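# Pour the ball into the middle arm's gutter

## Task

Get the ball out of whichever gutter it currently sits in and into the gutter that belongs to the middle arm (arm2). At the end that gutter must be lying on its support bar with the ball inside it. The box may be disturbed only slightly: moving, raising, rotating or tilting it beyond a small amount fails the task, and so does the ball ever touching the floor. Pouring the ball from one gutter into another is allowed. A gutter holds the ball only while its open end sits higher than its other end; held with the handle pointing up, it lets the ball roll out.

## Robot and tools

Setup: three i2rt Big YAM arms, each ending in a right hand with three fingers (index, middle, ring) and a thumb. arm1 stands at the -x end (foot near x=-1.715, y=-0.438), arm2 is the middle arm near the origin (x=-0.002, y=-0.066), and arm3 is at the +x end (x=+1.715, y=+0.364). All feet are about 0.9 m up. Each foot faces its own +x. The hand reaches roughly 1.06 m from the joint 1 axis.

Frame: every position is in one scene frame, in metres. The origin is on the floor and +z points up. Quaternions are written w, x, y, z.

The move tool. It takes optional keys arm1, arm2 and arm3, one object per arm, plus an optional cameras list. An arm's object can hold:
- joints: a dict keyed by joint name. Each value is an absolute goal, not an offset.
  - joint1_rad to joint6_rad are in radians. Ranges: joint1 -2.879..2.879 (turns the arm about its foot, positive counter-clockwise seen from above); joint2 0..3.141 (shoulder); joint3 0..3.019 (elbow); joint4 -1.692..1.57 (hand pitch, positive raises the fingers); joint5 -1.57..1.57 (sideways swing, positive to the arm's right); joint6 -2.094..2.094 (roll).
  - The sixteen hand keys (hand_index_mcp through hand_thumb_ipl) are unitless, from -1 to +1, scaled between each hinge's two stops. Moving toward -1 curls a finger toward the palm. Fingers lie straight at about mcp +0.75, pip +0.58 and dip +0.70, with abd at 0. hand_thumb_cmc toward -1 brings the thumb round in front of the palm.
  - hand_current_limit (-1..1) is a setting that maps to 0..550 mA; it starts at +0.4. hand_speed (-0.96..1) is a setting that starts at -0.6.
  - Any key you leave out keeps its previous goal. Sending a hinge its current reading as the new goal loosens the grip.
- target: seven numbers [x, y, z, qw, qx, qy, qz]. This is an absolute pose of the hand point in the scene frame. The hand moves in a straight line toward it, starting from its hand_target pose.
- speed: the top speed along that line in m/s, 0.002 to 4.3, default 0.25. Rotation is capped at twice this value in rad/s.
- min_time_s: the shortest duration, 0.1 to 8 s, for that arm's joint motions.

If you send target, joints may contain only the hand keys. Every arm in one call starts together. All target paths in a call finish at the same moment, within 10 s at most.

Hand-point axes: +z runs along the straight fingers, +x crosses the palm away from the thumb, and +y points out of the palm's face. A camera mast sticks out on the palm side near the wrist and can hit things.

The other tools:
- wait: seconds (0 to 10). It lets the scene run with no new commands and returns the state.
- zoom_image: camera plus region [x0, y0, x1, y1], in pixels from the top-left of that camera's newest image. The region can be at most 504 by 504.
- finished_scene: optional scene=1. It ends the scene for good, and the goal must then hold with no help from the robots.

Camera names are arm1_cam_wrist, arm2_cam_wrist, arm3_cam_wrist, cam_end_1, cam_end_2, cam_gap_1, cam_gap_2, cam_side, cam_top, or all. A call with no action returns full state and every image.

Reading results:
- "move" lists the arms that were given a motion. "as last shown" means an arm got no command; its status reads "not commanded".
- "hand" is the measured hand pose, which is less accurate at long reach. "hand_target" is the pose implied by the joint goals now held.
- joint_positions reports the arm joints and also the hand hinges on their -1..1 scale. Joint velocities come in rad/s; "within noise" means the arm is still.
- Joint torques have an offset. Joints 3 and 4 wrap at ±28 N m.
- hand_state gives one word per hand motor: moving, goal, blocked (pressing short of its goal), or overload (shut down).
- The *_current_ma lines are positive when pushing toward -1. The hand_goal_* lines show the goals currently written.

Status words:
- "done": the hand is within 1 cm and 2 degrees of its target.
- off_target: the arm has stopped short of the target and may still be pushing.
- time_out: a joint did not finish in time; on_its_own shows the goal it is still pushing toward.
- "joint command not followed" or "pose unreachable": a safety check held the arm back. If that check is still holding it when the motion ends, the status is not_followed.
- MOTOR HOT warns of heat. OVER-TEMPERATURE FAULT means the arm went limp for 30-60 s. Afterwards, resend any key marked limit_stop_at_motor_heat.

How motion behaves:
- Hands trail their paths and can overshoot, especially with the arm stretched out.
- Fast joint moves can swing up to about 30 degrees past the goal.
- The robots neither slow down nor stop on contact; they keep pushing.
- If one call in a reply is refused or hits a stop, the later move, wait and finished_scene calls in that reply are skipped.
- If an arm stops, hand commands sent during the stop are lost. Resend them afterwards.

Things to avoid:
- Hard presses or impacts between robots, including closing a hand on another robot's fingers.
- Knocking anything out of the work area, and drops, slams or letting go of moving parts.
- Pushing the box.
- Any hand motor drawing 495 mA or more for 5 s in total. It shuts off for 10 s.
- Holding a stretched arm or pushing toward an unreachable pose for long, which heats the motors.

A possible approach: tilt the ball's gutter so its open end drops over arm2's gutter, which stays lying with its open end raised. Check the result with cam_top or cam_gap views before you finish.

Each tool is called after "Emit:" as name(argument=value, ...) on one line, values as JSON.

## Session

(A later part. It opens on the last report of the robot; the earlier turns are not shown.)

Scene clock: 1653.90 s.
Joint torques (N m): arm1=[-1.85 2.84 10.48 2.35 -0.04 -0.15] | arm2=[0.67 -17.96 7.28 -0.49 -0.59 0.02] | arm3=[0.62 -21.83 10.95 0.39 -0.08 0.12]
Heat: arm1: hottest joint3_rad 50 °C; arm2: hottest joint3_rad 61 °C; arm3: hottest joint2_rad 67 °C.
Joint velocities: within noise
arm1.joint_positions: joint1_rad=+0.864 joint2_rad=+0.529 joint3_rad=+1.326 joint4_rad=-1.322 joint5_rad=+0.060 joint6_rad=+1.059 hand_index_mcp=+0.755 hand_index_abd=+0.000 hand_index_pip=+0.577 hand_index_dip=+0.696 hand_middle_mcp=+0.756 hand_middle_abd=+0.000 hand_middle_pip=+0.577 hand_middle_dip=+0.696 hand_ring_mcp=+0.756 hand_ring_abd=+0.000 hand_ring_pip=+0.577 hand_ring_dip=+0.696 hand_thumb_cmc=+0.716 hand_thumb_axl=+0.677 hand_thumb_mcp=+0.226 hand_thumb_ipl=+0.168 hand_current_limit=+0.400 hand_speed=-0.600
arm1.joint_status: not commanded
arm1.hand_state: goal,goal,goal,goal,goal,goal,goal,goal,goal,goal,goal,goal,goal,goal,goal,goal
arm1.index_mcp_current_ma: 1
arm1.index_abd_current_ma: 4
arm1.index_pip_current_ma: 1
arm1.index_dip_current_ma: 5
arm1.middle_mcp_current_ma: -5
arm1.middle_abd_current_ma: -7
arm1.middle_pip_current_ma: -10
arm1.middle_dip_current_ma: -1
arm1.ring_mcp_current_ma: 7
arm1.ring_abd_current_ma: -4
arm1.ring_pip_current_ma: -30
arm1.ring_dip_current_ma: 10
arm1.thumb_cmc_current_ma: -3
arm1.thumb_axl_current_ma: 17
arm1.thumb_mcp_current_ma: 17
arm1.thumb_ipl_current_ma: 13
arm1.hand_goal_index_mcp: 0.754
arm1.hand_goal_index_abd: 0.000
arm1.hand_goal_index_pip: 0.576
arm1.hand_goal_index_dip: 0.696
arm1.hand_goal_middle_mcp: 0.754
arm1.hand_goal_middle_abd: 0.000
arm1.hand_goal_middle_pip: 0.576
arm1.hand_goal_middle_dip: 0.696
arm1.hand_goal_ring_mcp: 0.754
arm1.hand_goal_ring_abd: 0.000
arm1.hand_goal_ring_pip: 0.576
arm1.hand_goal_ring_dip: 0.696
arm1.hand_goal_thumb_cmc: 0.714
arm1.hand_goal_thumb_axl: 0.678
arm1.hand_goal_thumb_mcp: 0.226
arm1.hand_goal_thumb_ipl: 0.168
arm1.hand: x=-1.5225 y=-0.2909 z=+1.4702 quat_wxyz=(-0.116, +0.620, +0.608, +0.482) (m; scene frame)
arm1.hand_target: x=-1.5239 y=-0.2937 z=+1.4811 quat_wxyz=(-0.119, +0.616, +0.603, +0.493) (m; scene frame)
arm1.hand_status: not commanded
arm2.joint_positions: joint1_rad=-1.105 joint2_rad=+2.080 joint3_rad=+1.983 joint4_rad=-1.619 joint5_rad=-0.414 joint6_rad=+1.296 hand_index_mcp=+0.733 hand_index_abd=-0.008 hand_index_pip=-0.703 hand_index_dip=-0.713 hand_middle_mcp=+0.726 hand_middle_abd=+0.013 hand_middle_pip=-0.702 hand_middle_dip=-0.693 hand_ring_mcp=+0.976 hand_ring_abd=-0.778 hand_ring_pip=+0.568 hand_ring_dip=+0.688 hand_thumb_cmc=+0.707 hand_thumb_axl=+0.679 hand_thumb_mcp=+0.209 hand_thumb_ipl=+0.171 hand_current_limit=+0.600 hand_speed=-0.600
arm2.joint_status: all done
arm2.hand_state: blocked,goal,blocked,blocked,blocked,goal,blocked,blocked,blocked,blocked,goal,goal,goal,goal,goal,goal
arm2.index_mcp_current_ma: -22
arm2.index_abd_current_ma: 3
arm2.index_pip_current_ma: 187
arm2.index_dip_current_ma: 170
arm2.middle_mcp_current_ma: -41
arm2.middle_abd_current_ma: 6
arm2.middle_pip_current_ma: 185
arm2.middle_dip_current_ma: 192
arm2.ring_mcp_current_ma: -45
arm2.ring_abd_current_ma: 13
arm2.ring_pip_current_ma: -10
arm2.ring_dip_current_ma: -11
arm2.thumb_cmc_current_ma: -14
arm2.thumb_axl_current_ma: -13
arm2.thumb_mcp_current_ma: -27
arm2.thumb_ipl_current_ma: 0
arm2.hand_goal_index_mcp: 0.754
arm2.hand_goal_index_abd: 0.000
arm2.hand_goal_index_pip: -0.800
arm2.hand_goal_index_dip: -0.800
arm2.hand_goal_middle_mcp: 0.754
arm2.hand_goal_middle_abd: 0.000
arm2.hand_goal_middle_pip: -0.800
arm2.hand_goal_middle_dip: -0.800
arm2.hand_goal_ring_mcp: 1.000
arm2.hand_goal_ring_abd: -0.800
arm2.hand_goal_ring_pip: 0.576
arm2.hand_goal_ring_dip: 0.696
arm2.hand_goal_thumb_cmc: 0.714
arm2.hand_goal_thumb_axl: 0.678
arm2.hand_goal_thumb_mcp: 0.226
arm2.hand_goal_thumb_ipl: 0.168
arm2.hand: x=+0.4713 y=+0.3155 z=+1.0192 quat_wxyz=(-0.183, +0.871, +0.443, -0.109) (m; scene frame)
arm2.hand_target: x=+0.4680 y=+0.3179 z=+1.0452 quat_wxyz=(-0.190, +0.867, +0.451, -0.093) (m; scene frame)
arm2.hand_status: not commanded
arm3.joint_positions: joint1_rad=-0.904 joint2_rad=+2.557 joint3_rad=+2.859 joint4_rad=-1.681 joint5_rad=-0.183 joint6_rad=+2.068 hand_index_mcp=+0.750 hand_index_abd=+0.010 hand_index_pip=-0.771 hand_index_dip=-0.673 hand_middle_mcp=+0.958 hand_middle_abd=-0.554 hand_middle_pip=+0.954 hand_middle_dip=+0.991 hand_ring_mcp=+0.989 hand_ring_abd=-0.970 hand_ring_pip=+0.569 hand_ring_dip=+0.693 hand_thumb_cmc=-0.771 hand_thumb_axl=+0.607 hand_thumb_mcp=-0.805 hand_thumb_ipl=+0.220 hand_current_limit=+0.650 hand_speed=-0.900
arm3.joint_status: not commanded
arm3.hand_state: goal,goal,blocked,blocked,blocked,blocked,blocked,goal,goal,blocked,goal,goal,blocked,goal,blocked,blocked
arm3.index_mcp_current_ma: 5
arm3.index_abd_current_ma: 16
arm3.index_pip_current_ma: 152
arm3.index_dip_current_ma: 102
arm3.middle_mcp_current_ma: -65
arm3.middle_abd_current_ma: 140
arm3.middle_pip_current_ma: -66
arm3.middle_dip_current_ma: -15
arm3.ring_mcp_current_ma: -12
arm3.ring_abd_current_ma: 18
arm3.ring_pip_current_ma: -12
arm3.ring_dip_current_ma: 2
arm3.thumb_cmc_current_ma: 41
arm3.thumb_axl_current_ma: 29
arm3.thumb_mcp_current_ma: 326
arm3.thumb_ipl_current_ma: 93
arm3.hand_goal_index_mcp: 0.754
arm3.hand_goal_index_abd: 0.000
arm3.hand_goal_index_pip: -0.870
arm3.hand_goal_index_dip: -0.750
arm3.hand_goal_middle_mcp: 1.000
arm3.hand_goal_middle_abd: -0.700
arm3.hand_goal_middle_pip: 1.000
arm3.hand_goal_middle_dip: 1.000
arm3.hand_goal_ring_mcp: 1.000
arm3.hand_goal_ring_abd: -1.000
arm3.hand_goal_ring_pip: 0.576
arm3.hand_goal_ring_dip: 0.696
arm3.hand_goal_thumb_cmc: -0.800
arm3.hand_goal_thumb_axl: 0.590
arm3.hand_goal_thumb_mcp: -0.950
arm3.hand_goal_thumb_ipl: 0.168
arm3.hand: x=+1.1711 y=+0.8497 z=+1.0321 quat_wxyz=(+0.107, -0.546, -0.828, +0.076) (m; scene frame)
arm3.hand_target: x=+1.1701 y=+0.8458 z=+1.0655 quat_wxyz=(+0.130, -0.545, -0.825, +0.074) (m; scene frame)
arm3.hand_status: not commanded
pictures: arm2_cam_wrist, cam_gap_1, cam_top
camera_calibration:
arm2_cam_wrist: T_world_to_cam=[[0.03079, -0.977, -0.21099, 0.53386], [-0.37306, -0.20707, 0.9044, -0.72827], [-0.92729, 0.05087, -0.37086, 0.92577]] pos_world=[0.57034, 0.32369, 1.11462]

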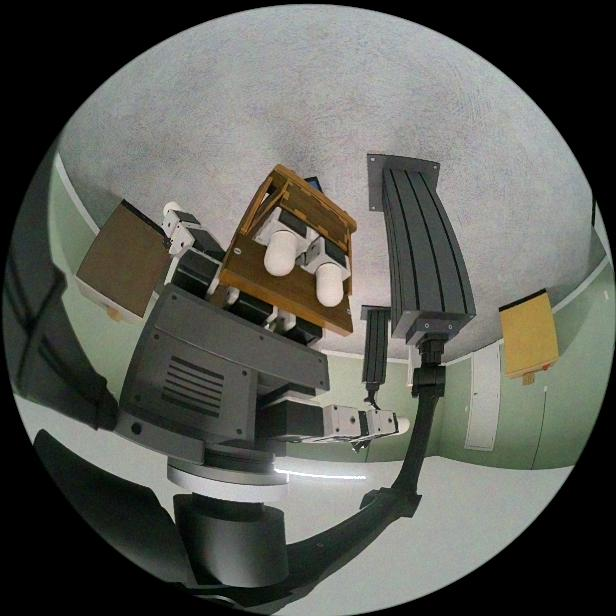

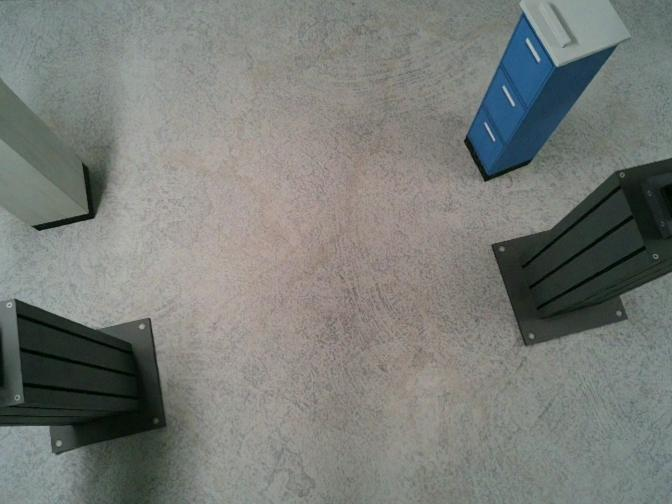

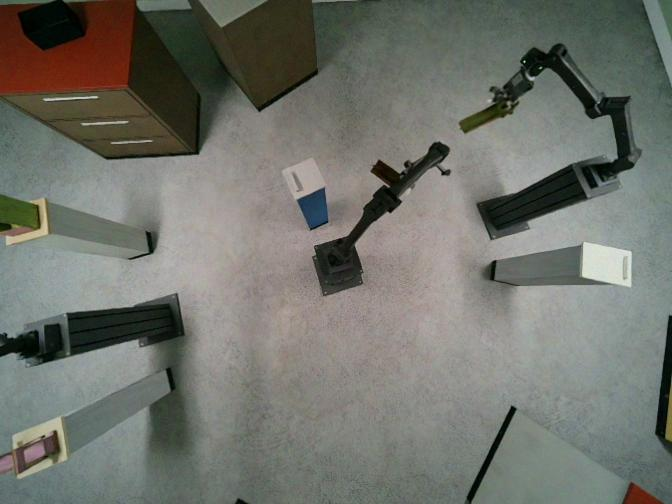

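Emit:
move(arm2={"joints": {"joint1_rad": -0.14}, "min_time_s": 7}, cameras=["arm2_cam_wrist", "cam_end_1", "cam_side", "cam_top"])

Emit:
zoom_image(camera="arm2_cam_wrist", region=[150, 100, 450, 400])

Emit:
zoom_image(camera="cam_end_1", region=[180, 100, 380, 250])

Emit:
zoom_image(camera="cam_top", region=[240, 130, 400, 250])

Emit:
zoom_image(camera="cam_side", region=[240, 170, 400, 290])

Scene clock: 1666.47 s.
Joint torques (N m): arm1=[-2.02 2.37 10.63 2.35 -0.02 -0.17] | arm2=[0.32 -18.14 7.35 -0.39 -0.58 0.01] | arm3=[0.38 -22.12 10.95 0.25 -0.02 0.11]
Heat: arm1: hottest joint3_rad 50 °C; arm2: hottest joint3_rad 60 °C; arm3: hottest joint2_rad 67 °C.
move: arm2 done
Joint velocities: within noise
arm1, arm3: as last shown
arm1.index_mcp_current_ma: 3
arm1.index_abd_current_ma: 16
arm1.index_pip_current_ma: -9
arm1.index_dip_current_ma: 7
arm1.middle_mcp_current_ma: -10
arm1.middle_abd_current_ma: -1
arm1.middle_pip_current_ma: 6
arm1.middle_dip_current_ma: 9
arm1.ring_mcp_current_ma: 19
arm1.ring_abd_current_ma: -11
arm1.ring_pip_current_ma: -4
arm1.ring_dip_current_ma: -5
arm1.thumb_cmc_current_ma: -14
arm1.thumb_axl_current_ma: 21
arm1.thumb_mcp_current_ma: 1
arm1.thumb_ipl_current_ma: 8
arm2.joint_positions: joint1_rad=-0.142 joint2_rad=+2.080 joint3_rad=+1.983 joint4_rad=-1.619 joint5_rad=-0.415 joint6_rad=+1.296 hand_index_mcp=+0.733 hand_index_abd=-0.008 hand_index_pip=-0.703 hand_index_dip=-0.713 hand_middle_mcp=+0.726 hand_middle_abd=+0.013 hand_middle_pip=-0.702 hand_middle_dip=-0.693 hand_ring_mcp=+0.976 hand_ring_abd=-0.778 hand_ring_pip=+0.568 hand_ring_dip=+0.688 hand_thumb_cmc=+0.707 hand_thumb_axl=+0.679 hand_thumb_mcp=+0.209 hand_thumb_ipl=+0.171 hand_current_limit=+0.600 hand_speed=-0.600
arm2.joint_status: all done
arm2.hand_state: blocked,goal,blocked,blocked,blocked,goal,blocked,blocked,blocked,blocked,goal,goal,goal,goal,goal,goal
arm2.index_mcp_current_ma: -30
arm2.index_abd_current_ma: 6
arm2.index_pip_current_ma: 178
arm2.index_dip_current_ma: 155
arm2.middle_mcp_current_ma: -44
arm2.middle_abd_current_ma: 14
arm2.middle_pip_current_ma: 179
arm2.middle_dip_current_ma: 184
arm2.ring_mcp_current_ma: -48
arm2.ring_abd_current_ma: 7
arm2.ring_pip_current_ma: -5
arm2.ring_dip_current_ma: 6
arm2.thumb_cmc_current_ma: -24
arm2.thumb_axl_current_ma: -2
arm2.thumb_mcp_current_ma: -30
arm2.thumb_ipl_current_ma: -7
arm2.hand_goal_index_mcp: 0.754
arm2.hand_goal_index_abd: 0.000
arm2.hand_goal_index_pip: -0.800
arm2.hand_goal_index_dip: -0.800
arm2.hand_goal_middle_mcp: 0.754
arm2.hand_goal_middle_abd: 0.000
arm2.hand_goal_middle_pip: -0.800
arm2.hand_goal_middle_dip: -0.800
arm2.hand_goal_ring_mcp: 1.000
arm2.hand_goal_ring_abd: -0.800
arm2.hand_goal_ring_pip: 0.576
arm2.hand_goal_ring_dip: 0.696
arm2.hand_goal_thumb_cmc: 0.714
arm2.hand_goal_thumb_axl: 0.678
arm2.hand_goal_thumb_mcp: 0.226
arm2.hand_goal_thumb_ipl: 0.168
arm2.hand: x=-0.0453 y=+0.5409 z=+1.0146 quat_wxyz=(-0.109, +0.567, +0.795, -0.184)
arm2.hand_target: x=-0.0476 y=+0.5399 z=+1.0406 quat_wxyz=(-0.123, +0.562, +0.800, -0.173)
arm2.hand_status: not commanded
arm3.index_mcp_current_ma: -10
arm3.index_abd_current_ma: 14
arm3.index_pip_current_ma: 157
arm3.middle_mcp_current_ma: -62
arm3.middle_abd_current_ma: 146
arm3.middle_pip_current_ma: -60
arm3.middle_dip_current_ma: -5
arm3.ring_mcp_current_ma: -10
arm3.ring_abd_current_ma: 9
arm3.ring_pip_current_ma: -16
arm3.ring_dip_current_ma: -3
arm3.thumb_cmc_current_ma: 42
arm3.thumb_axl_current_ma: 30
arm3.thumb_mcp_current_ma: 332
arm3.thumb_ipl_current_ma: 91
arm2_cam_wrist: T_world_to_cam=[[0.81961, -0.53451, -0.20626, 0.56063], [-0.04403, -0.4177, 0.90752, -0.74456], [-0.57123, -0.73472, -0.36589, 0.86964]] pos_world=[0.00449, 0.6276, 1.10952]

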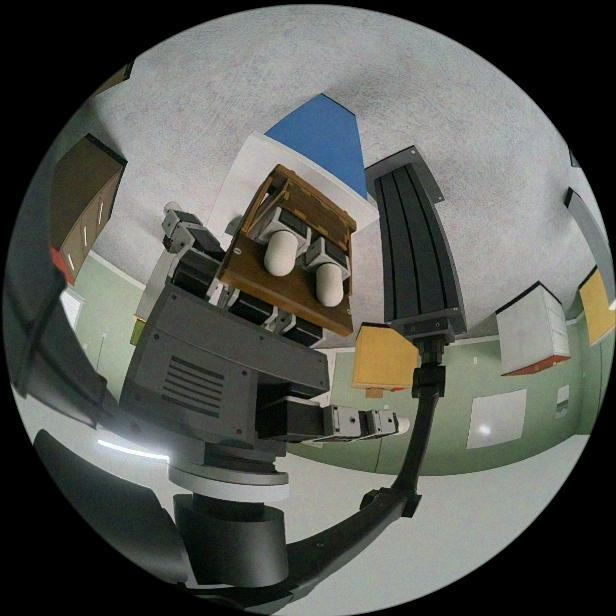

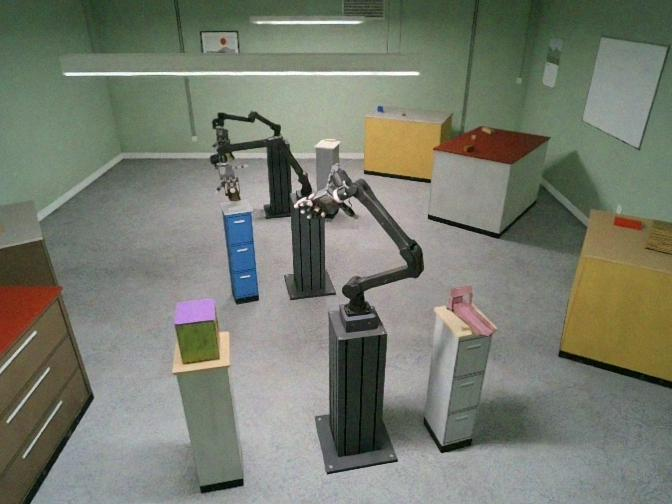

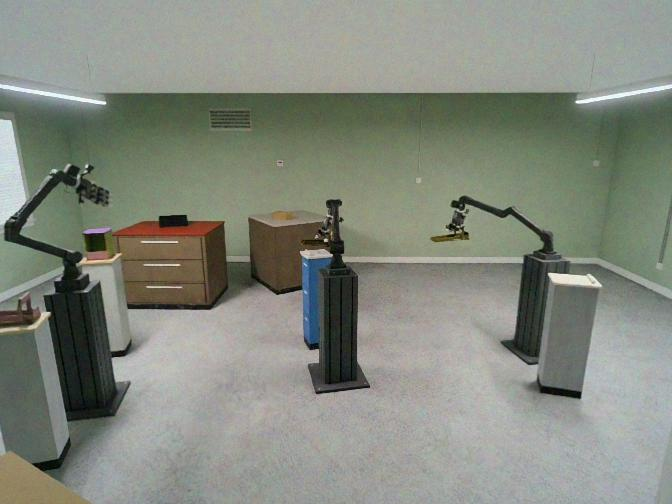

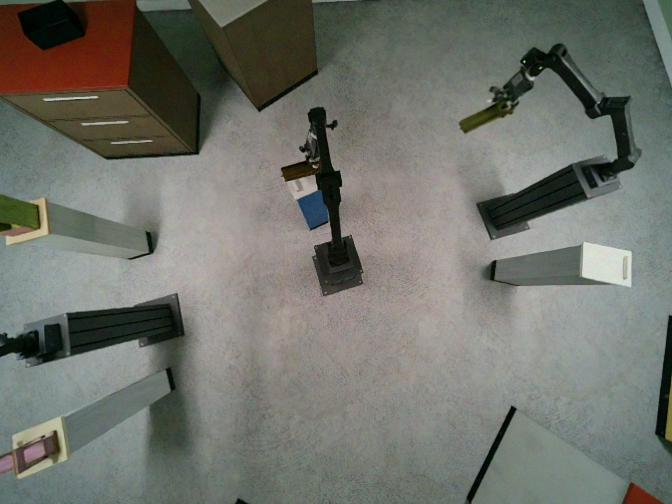

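Scaled by 1.680 from the camera's image (finer frame: 880x880).

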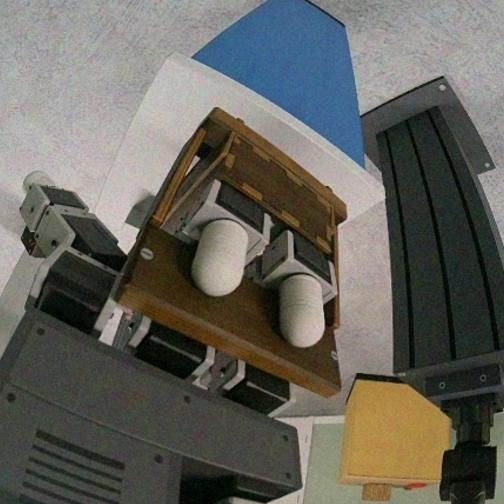

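Scaled by 2.520 from the camera's image (finer frame: 960x720).

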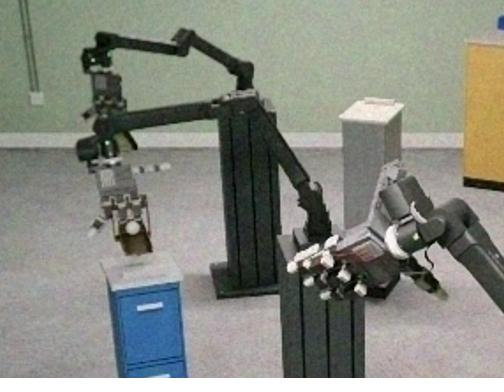

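Scaled by 3.150 from the camera's image (finer frame: 960x720).

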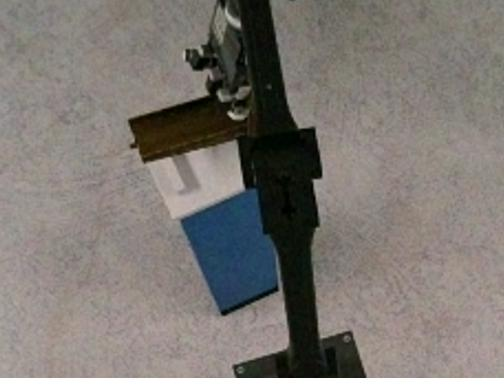

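Scaled by 3.150 from the camera's image (finer frame: 960x720).

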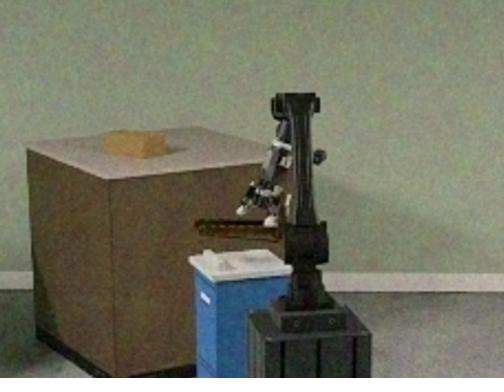

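Emit:
zoom_image(camera="cam_end_1", region=[210, 160, 270, 220])

Emit:
zoom_image(camera="cam_side", region=[290, 215, 350, 275])

Scaled by 8.400 from the camera's image (finer frame: 960x720).

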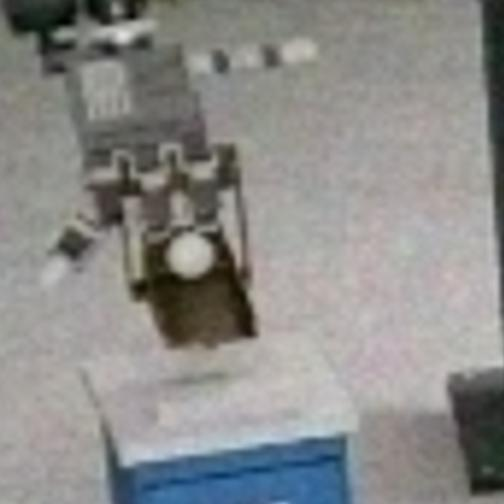

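Scaled by 8.400 from the camera's image (finer frame: 960x720).

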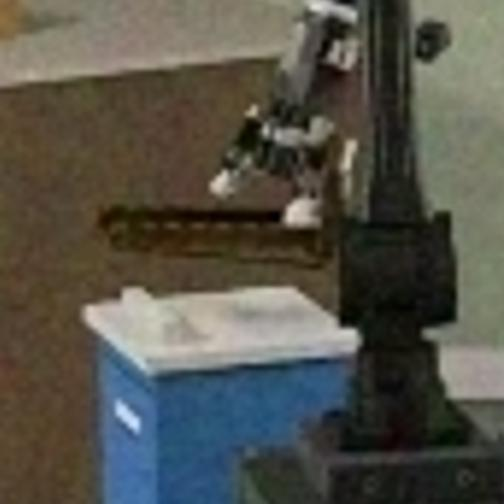

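Emit:
move(arm2={"target": [-0.078, 0.527, 1.012, -0.123, 0.562, 0.800, -0.173], "speed": 0.04}, cameras=["arm2_cam_wrist", "cam_end_1", "cam_side", "cam_top"])

Emit:
zoom_image(camera="cam_end_1", region=[210, 160, 270, 220])

Emit:
zoom_image(camera="cam_side", region=[290, 215, 350, 275])

Emit:
zoom_image(camera="arm2_cam_wrist", region=[200, 100, 400, 300])

Emit:
zoom_image(camera="cam_top", region=[260, 140, 340, 200])

Scene clock: 1679.70 s.
Joint torques (N m): arm1=[-2.08 2.43 10.61 2.32 -0.03 -0.2] | arm2=[1.32 -17.96 7.24 0.17 -0.66 0.18] | arm3=[0.32 -21.95 11 0.36 -0.02 0.15]
Heat: arm1: hottest joint3_rad 50 °C; arm2: hottest joint3_rad 59 °C; arm3: hottest joint2_rad 68 °C.
move: arm2 off_target
Joint velocities: within noise
arm1, arm3: as last shown
arm1.index_mcp_current_ma: 0
arm1.index_abd_current_ma: -2
arm1.index_pip_current_ma: -10
arm1.index_dip_current_ma: -1
arm1.middle_mcp_current_ma: 3
arm1.middle_abd_current_ma: 12
arm1.middle_pip_current_ma: 17
arm1.middle_dip_current_ma: 13
arm1.ring_mcp_current_ma: -1
arm1.ring_abd_current_ma: -2
arm1.ring_pip_current_ma: -9
arm1.ring_dip_current_ma: 2
arm1.thumb_cmc_current_ma: -35
arm1.thumb_axl_current_ma: 9
arm1.thumb_mcp_current_ma: 14
arm1.thumb_ipl_current_ma: 25
arm2.joint_positions: joint1_rad=-0.099 joint2_rad=+2.056 joint3_rad=+1.866 joint4_rad=-1.521 joint5_rad=-0.420 joint6_rad=+1.335 hand_index_mcp=+0.733 hand_index_abd=-0.008 hand_index_pip=-0.703 hand_index_dip=-0.713 hand_middle_mcp=+0.726 hand_middle_abd=+0.013 hand_middle_pip=-0.702 hand_middle_dip=-0.693 hand_ring_mcp=+0.976 hand_ring_abd=-0.778 hand_ring_pip=+0.568 hand_ring_dip=+0.688 hand_thumb_cmc=+0.707 hand_thumb_axl=+0.679 hand_thumb_mcp=+0.209 hand_thumb_ipl=+0.171 hand_current_limit=+0.600 hand_speed=-0.600
arm2.joint_status: not commanded
arm2.hand_state: blocked,goal,blocked,blocked,blocked,goal,blocked,blocked,blocked,blocked,goal,goal,goal,goal,goal,goal
arm2.index_mcp_current_ma: -20
arm2.index_abd_current_ma: -4
arm2.index_pip_current_ma: 180
arm2.index_dip_current_ma: 149
arm2.middle_mcp_current_ma: -46
arm2.middle_abd_current_ma: 16
arm2.middle_pip_current_ma: 180
arm2.middle_dip_current_ma: 192
arm2.ring_mcp_current_ma: -40
arm2.ring_abd_current_ma: 23
arm2.ring_pip_current_ma: -14
arm2.ring_dip_current_ma: -3
arm2.thumb_cmc_current_ma: -22
arm2.thumb_axl_current_ma: -14
arm2.thumb_mcp_current_ma: -34
arm2.thumb_ipl_current_ma: 8
arm2.hand_goal_index_mcp: 0.754
arm2.hand_goal_index_abd: 0.000
arm2.hand_goal_index_pip: -0.800
arm2.hand_goal_index_dip: -0.800
arm2.hand_goal_middle_mcp: 0.754
arm2.hand_goal_middle_abd: 0.000
arm2.hand_goal_middle_pip: -0.800
arm2.hand_goal_middle_dip: -0.800
arm2.hand_goal_ring_mcp: 1.000
arm2.hand_goal_ring_abd: -0.800
arm2.hand_goal_ring_pip: 0.576
arm2.hand_goal_ring_dip: 0.696
arm2.hand_goal_thumb_cmc: 0.714
arm2.hand_goal_thumb_axl: 0.678
arm2.hand_goal_thumb_mcp: 0.226
arm2.hand_goal_thumb_ipl: 0.168
arm2.hand: x=-0.0698 y=+0.5239 z=+0.9850 quat_wxyz=(-0.105, +0.565, +0.796, -0.189)
arm2.hand_target: x=-0.0778 y=+0.5266 z=+1.0117 quat_wxyz=(-0.123, +0.562, +0.800, -0.173)
arm2.hand_status: off_target (0.028 m and 2.8 deg from the pose sent, 0.036 m and 2.2 deg at the start)
arm3.index_mcp_current_ma: -4
arm3.index_pip_current_ma: 158
arm3.middle_mcp_current_ma: -60
arm3.middle_abd_current_ma: 140
arm3.middle_pip_current_ma: -64
arm3.middle_dip_current_ma: -2
arm3.ring_mcp_current_ma: -17
arm3.ring_abd_current_ma: 11
arm3.ring_pip_current_ma: -9
arm3.ring_dip_current_ma: -2
arm3.thumb_cmc_current_ma: 44
arm3.thumb_axl_current_ma: 31
arm3.thumb_mcp_current_ma: 328
arm3.thumb_ipl_current_ma: 93
arm2_cam_wrist: T_world_to_cam=[[0.82347, -0.53136, -0.1989, 0.55685], [-0.04245, -0.40729, 0.91231, -0.73592], [-0.56577, -0.74282, -0.35794, 0.82908]] pos_world=[-0.02071, 0.61201, 1.07891]

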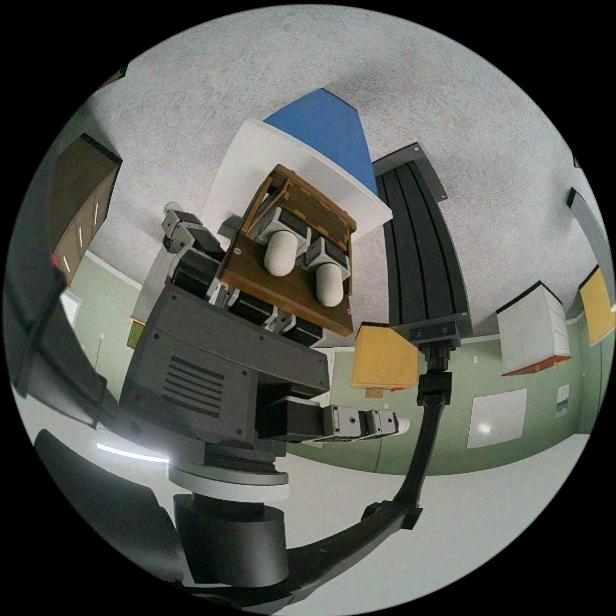

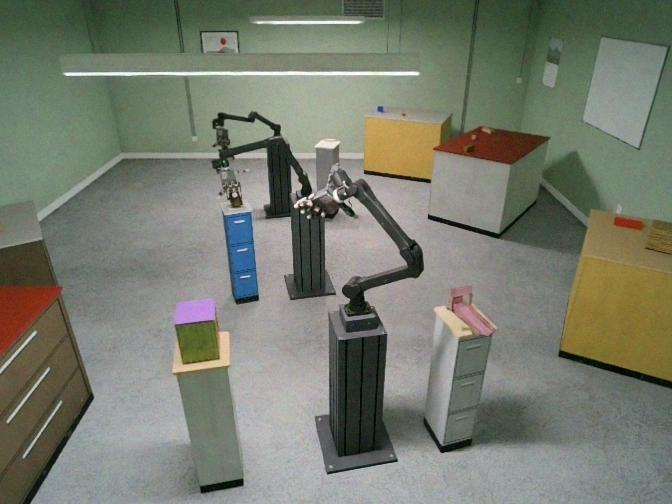

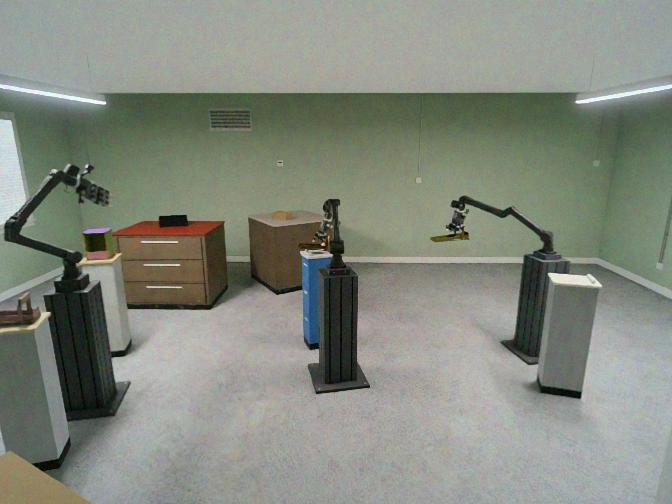

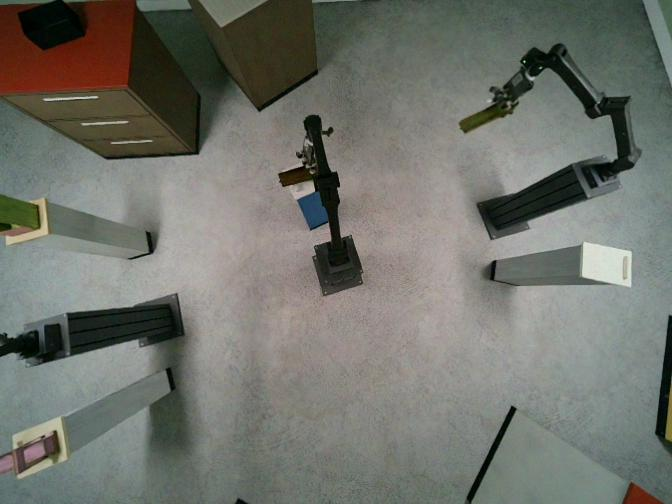

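Scaled by 8.400 from the camera's image (finer frame: 960x720).

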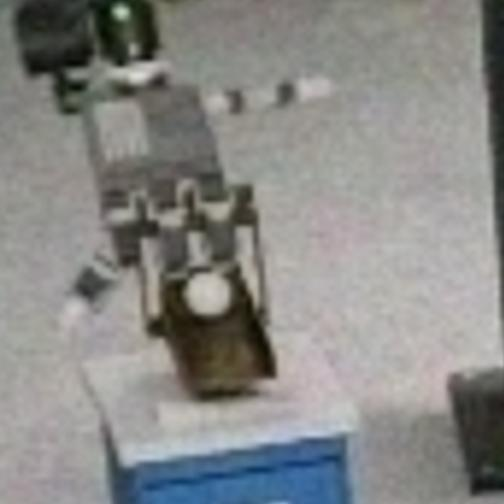

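Scaled by 8.400 from the camera's image (finer frame: 960x720).

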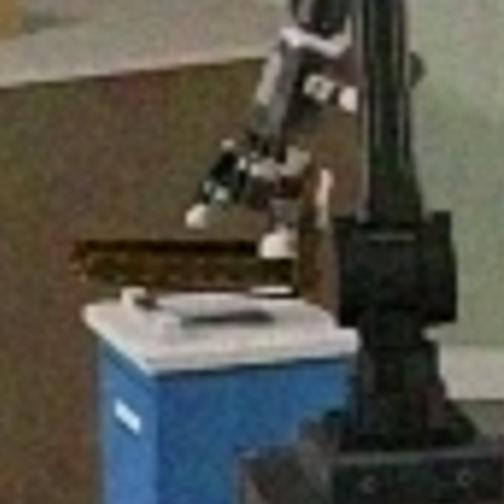

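Scaled by 2.520 from the camera's image (finer frame: 880x880).

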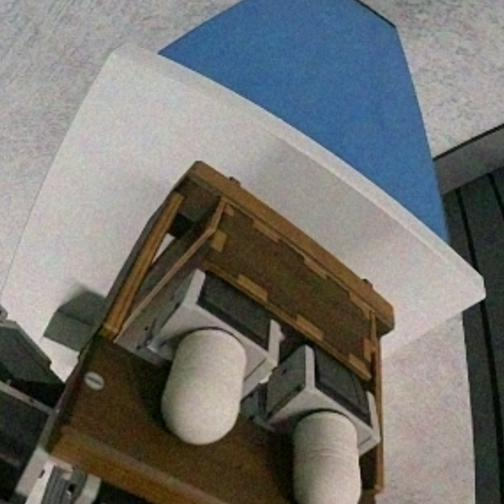

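Scaled by 6.300 from the camera's image (finer frame: 960x720).

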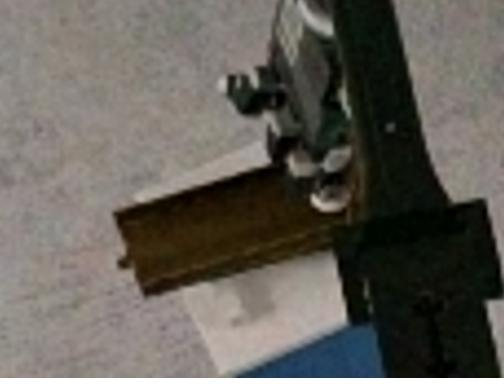

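Emit:
move(arm2={"target": [-0.088, 0.524, 0.993, -0.123, 0.562, 0.800, -0.173], "speed": 0.03}, cameras=["arm2_cam_wrist", "cam_end_1", "cam_side", "cam_top"])

Emit:
zoom_image(camera="cam_end_1", region=[210, 160, 270, 220])

Emit:
zoom_image(camera="cam_side", region=[290, 215, 350, 275])

Emit:
zoom_image(camera="arm2_cam_wrist", region=[200, 100, 400, 300])

Scene clock: 1689.43 s.
Joint torques (N m): arm1=[-1.85 2.55 10.69 2.33 -0.02 -0.14] | arm2=[1.49 -17.55 7.19 0.17 -0.66 0.19] | arm3=[0.32 -21.42 10.88 0.34 -0.01 0.13]
Heat: arm1: hottest joint3_rad 50 °C; arm2: hottest joint3_rad 58 °C; arm3: hottest joint2_rad 68 °C.
move: arm2 off_target
Joint velocities: within noise
arm1, arm3: as last shown
arm1.index_mcp_current_ma: -12
arm1.index_abd_current_ma: -5
arm1.index_pip_current_ma: -7
arm1.index_dip_current_ma: 9
arm1.middle_mcp_current_ma: -3
arm1.middle_abd_current_ma: 8
arm1.middle_pip_current_ma: -12
arm1.middle_dip_current_ma: -2
arm1.ring_mcp_current_ma: 4
arm1.ring_abd_current_ma: -10
arm1.ring_pip_current_ma: -20
arm1.ring_dip_current_ma: -1
arm1.thumb_cmc_current_ma: -5
arm1.thumb_axl_current_ma: -11
arm1.thumb_mcp_current_ma: 2
arm1.thumb_ipl_current_ma: -12
arm2.joint_positions: joint1_rad=-0.083 joint2_rad=+2.055 joint3_rad=+1.822 joint4_rad=-1.466 joint5_rad=-0.421 joint6_rad=+1.354 hand_index_mcp=+0.733 hand_index_abd=-0.008 hand_index_pip=-0.703 hand_index_dip=-0.713 hand_middle_mcp=+0.726 hand_middle_abd=+0.013 hand_middle_pip=-0.702 hand_middle_dip=-0.693 hand_ring_mcp=+0.976 hand_ring_abd=-0.778 hand_ring_pip=+0.568 hand_ring_dip=+0.688 hand_thumb_cmc=+0.707 hand_thumb_axl=+0.679 hand_thumb_mcp=+0.209 hand_thumb_ipl=+0.171 hand_current_limit=+0.600 hand_speed=-0.600
arm2.joint_status: not commanded
arm2.hand_state: blocked,goal,blocked,blocked,blocked,goal,blocked,blocked,blocked,blocked,goal,goal,goal,goal,goal,goal
arm2.index_mcp_current_ma: -29
arm2.index_abd_current_ma: -14
arm2.index_pip_current_ma: 176
arm2.index_dip_current_ma: 155
arm2.middle_mcp_current_ma: -54
arm2.middle_abd_current_ma: 20
arm2.middle_pip_current_ma: 192
arm2.middle_dip_current_ma: 193
arm2.ring_mcp_current_ma: -38
arm2.ring_abd_current_ma: 18
arm2.ring_pip_current_ma: 1
arm2.ring_dip_current_ma: 0
arm2.thumb_cmc_current_ma: -21
arm2.thumb_axl_current_ma: -11
arm2.thumb_mcp_current_ma: -25
arm2.thumb_ipl_current_ma: 0
arm2.hand_goal_index_mcp: 0.754
arm2.hand_goal_index_abd: 0.000
arm2.hand_goal_index_pip: -0.800
arm2.hand_goal_index_dip: -0.800
arm2.hand_goal_middle_mcp: 0.754
arm2.hand_goal_middle_abd: 0.000
arm2.hand_goal_middle_pip: -0.800
arm2.hand_goal_middle_dip: -0.800
arm2.hand_goal_ring_mcp: 1.000
arm2.hand_goal_ring_abd: -0.800
arm2.hand_goal_ring_pip: 0.576
arm2.hand_goal_ring_dip: 0.696
arm2.hand_goal_thumb_cmc: 0.714
arm2.hand_goal_thumb_axl: 0.678
arm2.hand_goal_thumb_mcp: 0.226
arm2.hand_goal_thumb_ipl: 0.168
arm2.hand: x=-0.0794 y=+0.5205 z=+0.9695 quat_wxyz=(-0.106, +0.565, +0.796, -0.186)
arm2.hand_target: x=-0.0879 y=+0.5236 z=+0.9928 quat_wxyz=(-0.123, +0.562, +0.800, -0.173)
arm2.hand_status: off_target (0.025 m and 2.6 deg from the pose sent, 0.020 m and 2.9 deg at the start)
arm3.index_mcp_current_ma: 2
arm3.index_abd_current_ma: 12
arm3.index_pip_current_ma: 152
arm3.index_dip_current_ma: 107
arm3.middle_mcp_current_ma: -64
arm3.middle_abd_current_ma: 134
arm3.middle_pip_current_ma: -63
arm3.middle_dip_current_ma: -12
arm3.ring_mcp_current_ma: -20
arm3.ring_abd_current_ma: 15
arm3.ring_pip_current_ma: -12
arm3.ring_dip_current_ma: -7
arm3.thumb_cmc_current_ma: 45
arm3.thumb_axl_current_ma: 41
arm3.thumb_mcp_current_ma: 321
arm3.thumb_ipl_current_ma: 96
arm2_cam_wrist: T_world_to_cam=[[0.82335, -0.53074, -0.201, 0.56162], [-0.04349, -0.41214, 0.91008, -0.71886], [-0.56586, -0.74058, -0.36242, 0.81869]] pos_world=[-0.03041, 0.60811, 1.06382]

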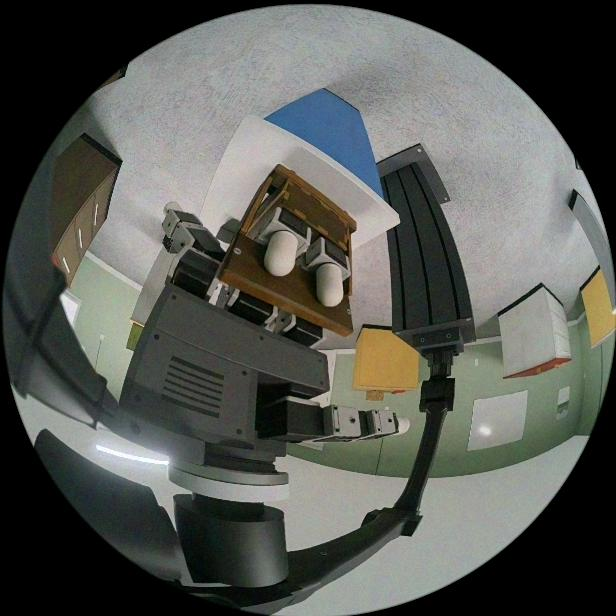

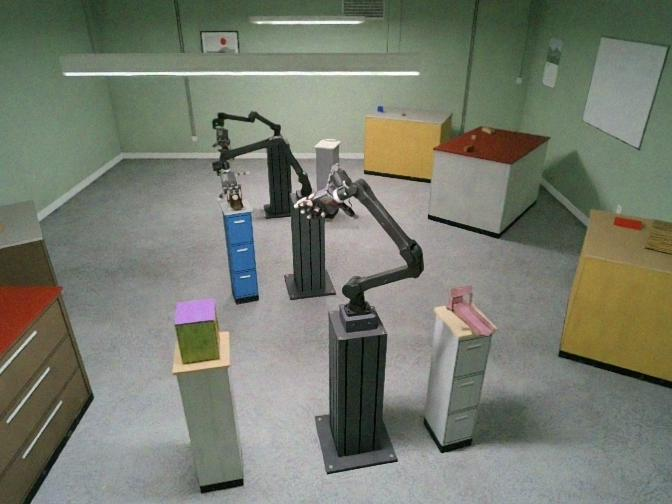

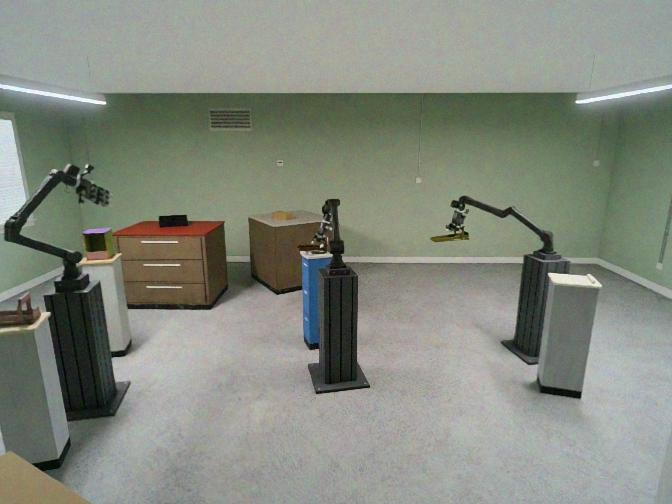

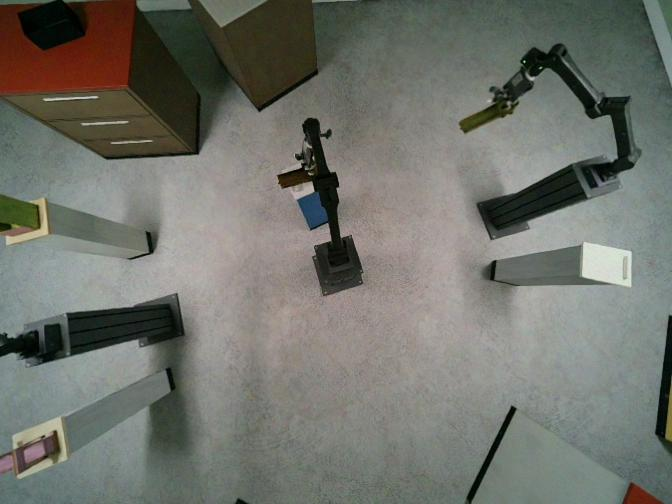

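Scaled by 8.400 from the camera's image (finer frame: 960x720).

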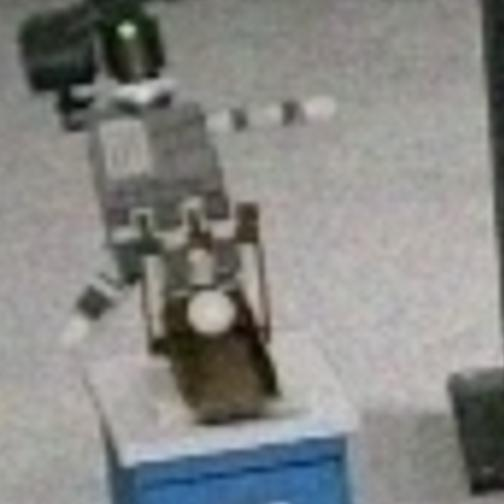

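Scaled by 8.400 from the camera's image (finer frame: 960x720).

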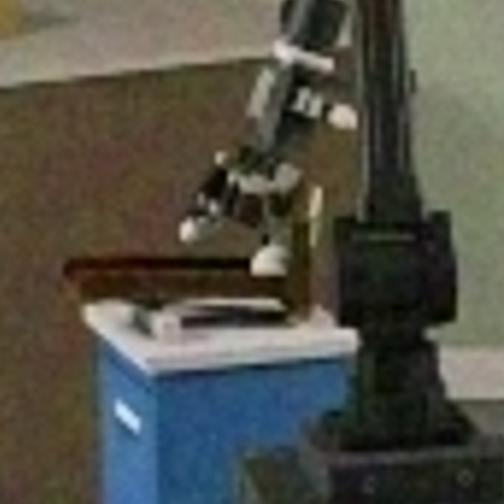

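Scaled by 2.520 from the camera's image (finer frame: 880x880).

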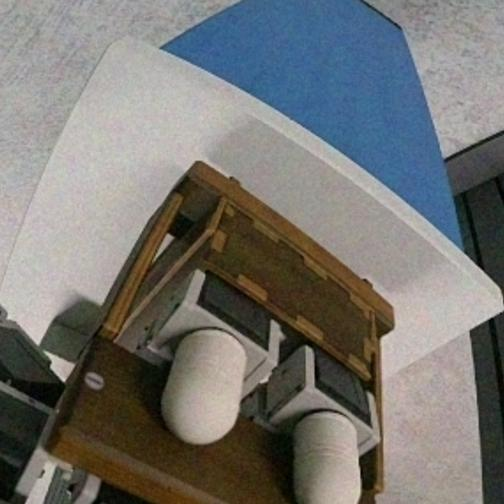

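Emit:
move(arm2={"target": [-0.090, 0.523, 0.979, -0.123, 0.562, 0.800, -0.173], "speed": 0.02}, cameras=["arm2_cam_wrist", "cam_end_1", "cam_side", "cam_top"])

Emit:
zoom_image(camera="cam_end_1", region=[210, 160, 270, 220])

Emit:
zoom_image(camera="cam_side", region=[290, 215, 350, 275])

Emit:
zoom_image(camera="arm2_cam_wrist", region=[200, 100, 400, 300])

Scene clock: 1699.07 s.
Joint torques (N m): arm1=[-2.08 2.37 10.56 2.41 0 -0.17] | arm2=[1.2 -16.73 6.68 0.4 -0.62 0.19] | arm3=[0.79 -21.66 10.92 0.34 -0.01 0.11]
Heat: arm1: hottest joint3_rad 50 °C; arm2: hottest joint3_rad 57 °C; arm3: hottest joint2_rad 68 °C.
move: arm2 off_target
Joint velocities: within noise
arm1, arm3: as last shown
arm1.index_mcp_current_ma: 2
arm1.index_abd_current_ma: 3
arm1.index_pip_current_ma: -17
arm1.index_dip_current_ma: 21
arm1.middle_mcp_current_ma: 7
arm1.middle_abd_current_ma: -10
arm1.middle_pip_current_ma: 6
arm1.middle_dip_current_ma: -9
arm1.ring_abd_current_ma: -12
arm1.ring_pip_current_ma: -19
arm1.ring_dip_current_ma: -3
arm1.thumb_cmc_current_ma: -10
arm1.thumb_axl_current_ma: 14
arm1.thumb_mcp_current_ma: 8
arm1.thumb_ipl_current_ma: 11
arm2.joint_positions: joint1_rad=-0.080 joint2_rad=+2.053 joint3_rad=+1.801 joint4_rad=-1.436 joint5_rad=-0.422 joint6_rad=+1.356 hand_index_mcp=+0.735 hand_index_abd=-0.008 hand_index_pip=-0.703 hand_index_dip=-0.713 hand_middle_mcp=+0.728 hand_middle_abd=+0.013 hand_middle_pip=-0.702 hand_middle_dip=-0.693 hand_ring_mcp=+0.976 hand_ring_abd=-0.778 hand_ring_pip=+0.568 hand_ring_dip=+0.688 hand_thumb_cmc=+0.707 hand_thumb_axl=+0.679 hand_thumb_mcp=+0.209 hand_thumb_ipl=+0.171 hand_current_limit=+0.600 hand_speed=-0.600
arm2.joint_status: not commanded
arm2.hand_state: goal,goal,blocked,blocked,blocked,goal,blocked,blocked,blocked,blocked,goal,goal,goal,goal,goal,goal
arm2.index_mcp_current_ma: -30
arm2.index_abd_current_ma: 3
arm2.index_pip_current_ma: 178
arm2.index_dip_current_ma: 156
arm2.middle_mcp_current_ma: -44
arm2.middle_abd_current_ma: 16
arm2.middle_pip_current_ma: 184
arm2.middle_dip_current_ma: 194
arm2.ring_mcp_current_ma: -50
arm2.ring_abd_current_ma: 17
arm2.ring_pip_current_ma: -13
arm2.ring_dip_current_ma: -11
arm2.thumb_cmc_current_ma: -13
arm2.thumb_axl_current_ma: -12
arm2.thumb_mcp_current_ma: -29
arm2.thumb_ipl_current_ma: 4
arm2.hand_goal_index_mcp: 0.754
arm2.hand_goal_index_abd: 0.000
arm2.hand_goal_index_pip: -0.800
arm2.hand_goal_index_dip: -0.800
arm2.hand_goal_middle_mcp: 0.754
arm2.hand_goal_middle_abd: 0.000
arm2.hand_goal_middle_pip: -0.800
arm2.hand_goal_middle_dip: -0.800
arm2.hand_goal_ring_mcp: 1.000
arm2.hand_goal_ring_abd: -0.800
arm2.hand_goal_ring_pip: 0.576
arm2.hand_goal_ring_dip: 0.696
arm2.hand_goal_thumb_cmc: 0.714
arm2.hand_goal_thumb_axl: 0.678
arm2.hand_goal_thumb_mcp: 0.226
arm2.hand_goal_thumb_ipl: 0.168
arm2.hand: x=-0.0815 y=+0.5207 z=+0.9621 quat_wxyz=(-0.109, +0.565, +0.797, -0.183)
arm2.hand_target: x=-0.0899 y=+0.5228 z=+0.9788 quat_wxyz=(-0.123, +0.562, +0.800, -0.173)
arm2.hand_status: off_target (0.019 m and 2.0 deg from the pose sent, 0.015 m and 2.6 deg at the start)
arm3.index_mcp_current_ma: -9
arm3.index_abd_current_ma: 11
arm3.index_pip_current_ma: 159
arm3.index_dip_current_ma: 102
arm3.middle_mcp_current_ma: -58
arm3.middle_abd_current_ma: 138
arm3.middle_pip_current_ma: -64
arm3.ring_mcp_current_ma: -19
arm3.ring_abd_current_ma: 9
arm3.ring_pip_current_ma: -17
arm3.thumb_cmc_current_ma: 39
arm3.thumb_axl_current_ma: 26
arm3.thumb_mcp_current_ma: 334
arm3.thumb_ipl_current_ma: 97
arm2_cam_wrist: T_world_to_cam=[[0.82321, -0.52832, -0.20785, 0.56717], [-0.04117, -0.42069, 0.90627, -0.70392], [-0.56624, -0.7375, -0.36806, 0.81885]] pos_world=[-0.03221, 0.60742, 1.05722]

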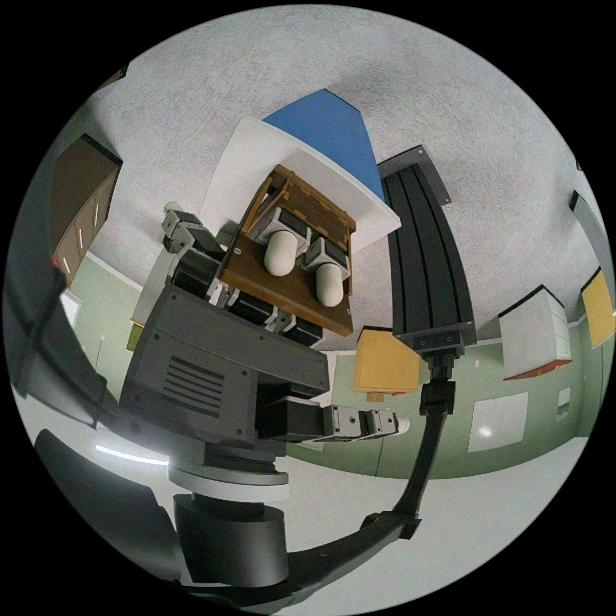

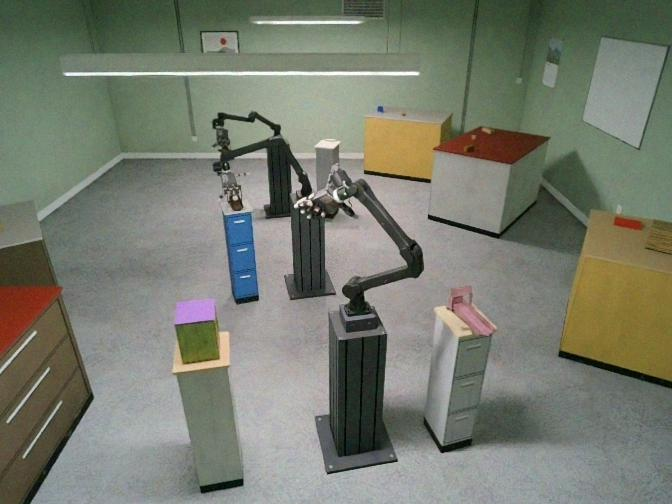

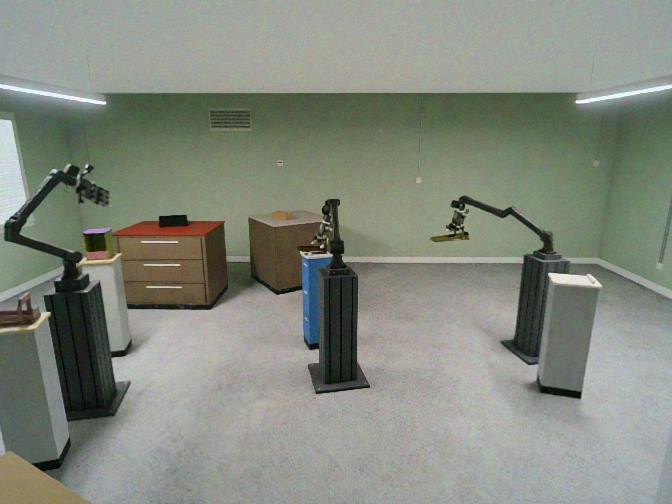

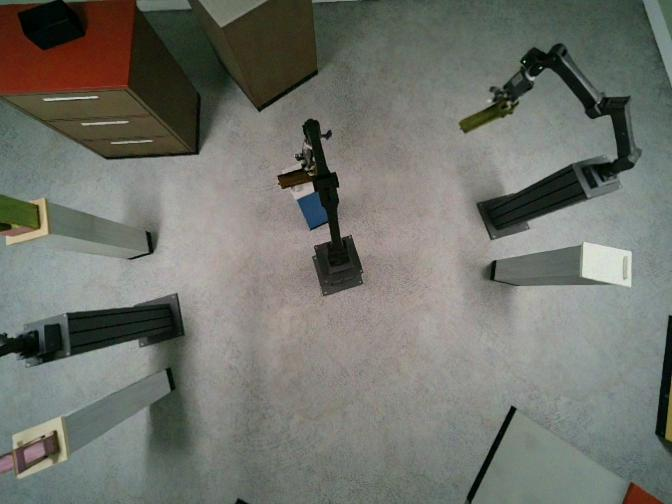

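Scaled by 8.400 from the camera's image (finer frame: 960x720).

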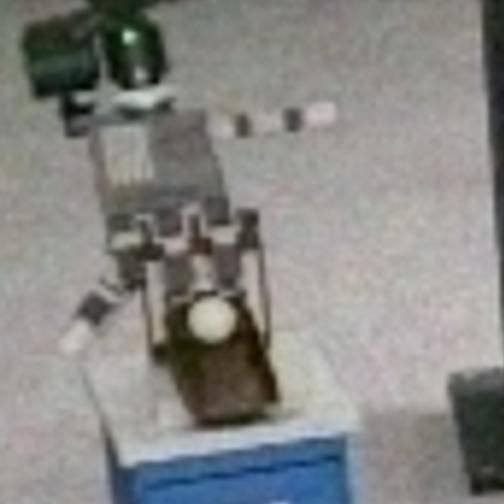

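Scaled by 8.400 from the camera's image (finer frame: 960x720).

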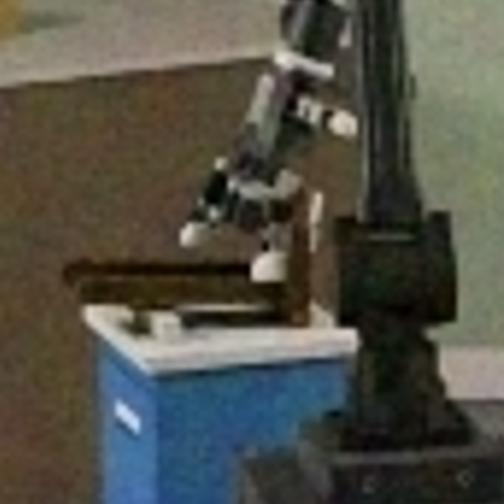

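Scaled by 2.520 from the camera's image (finer frame: 880x880).

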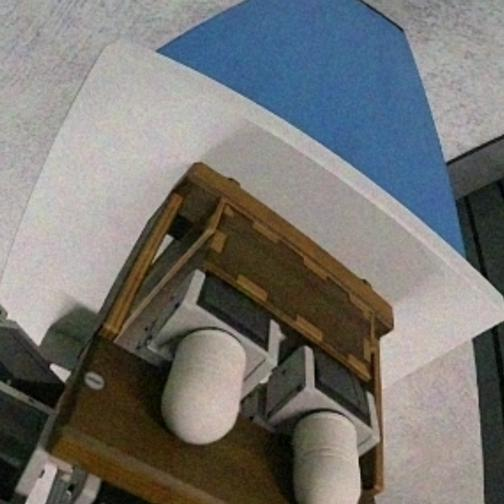

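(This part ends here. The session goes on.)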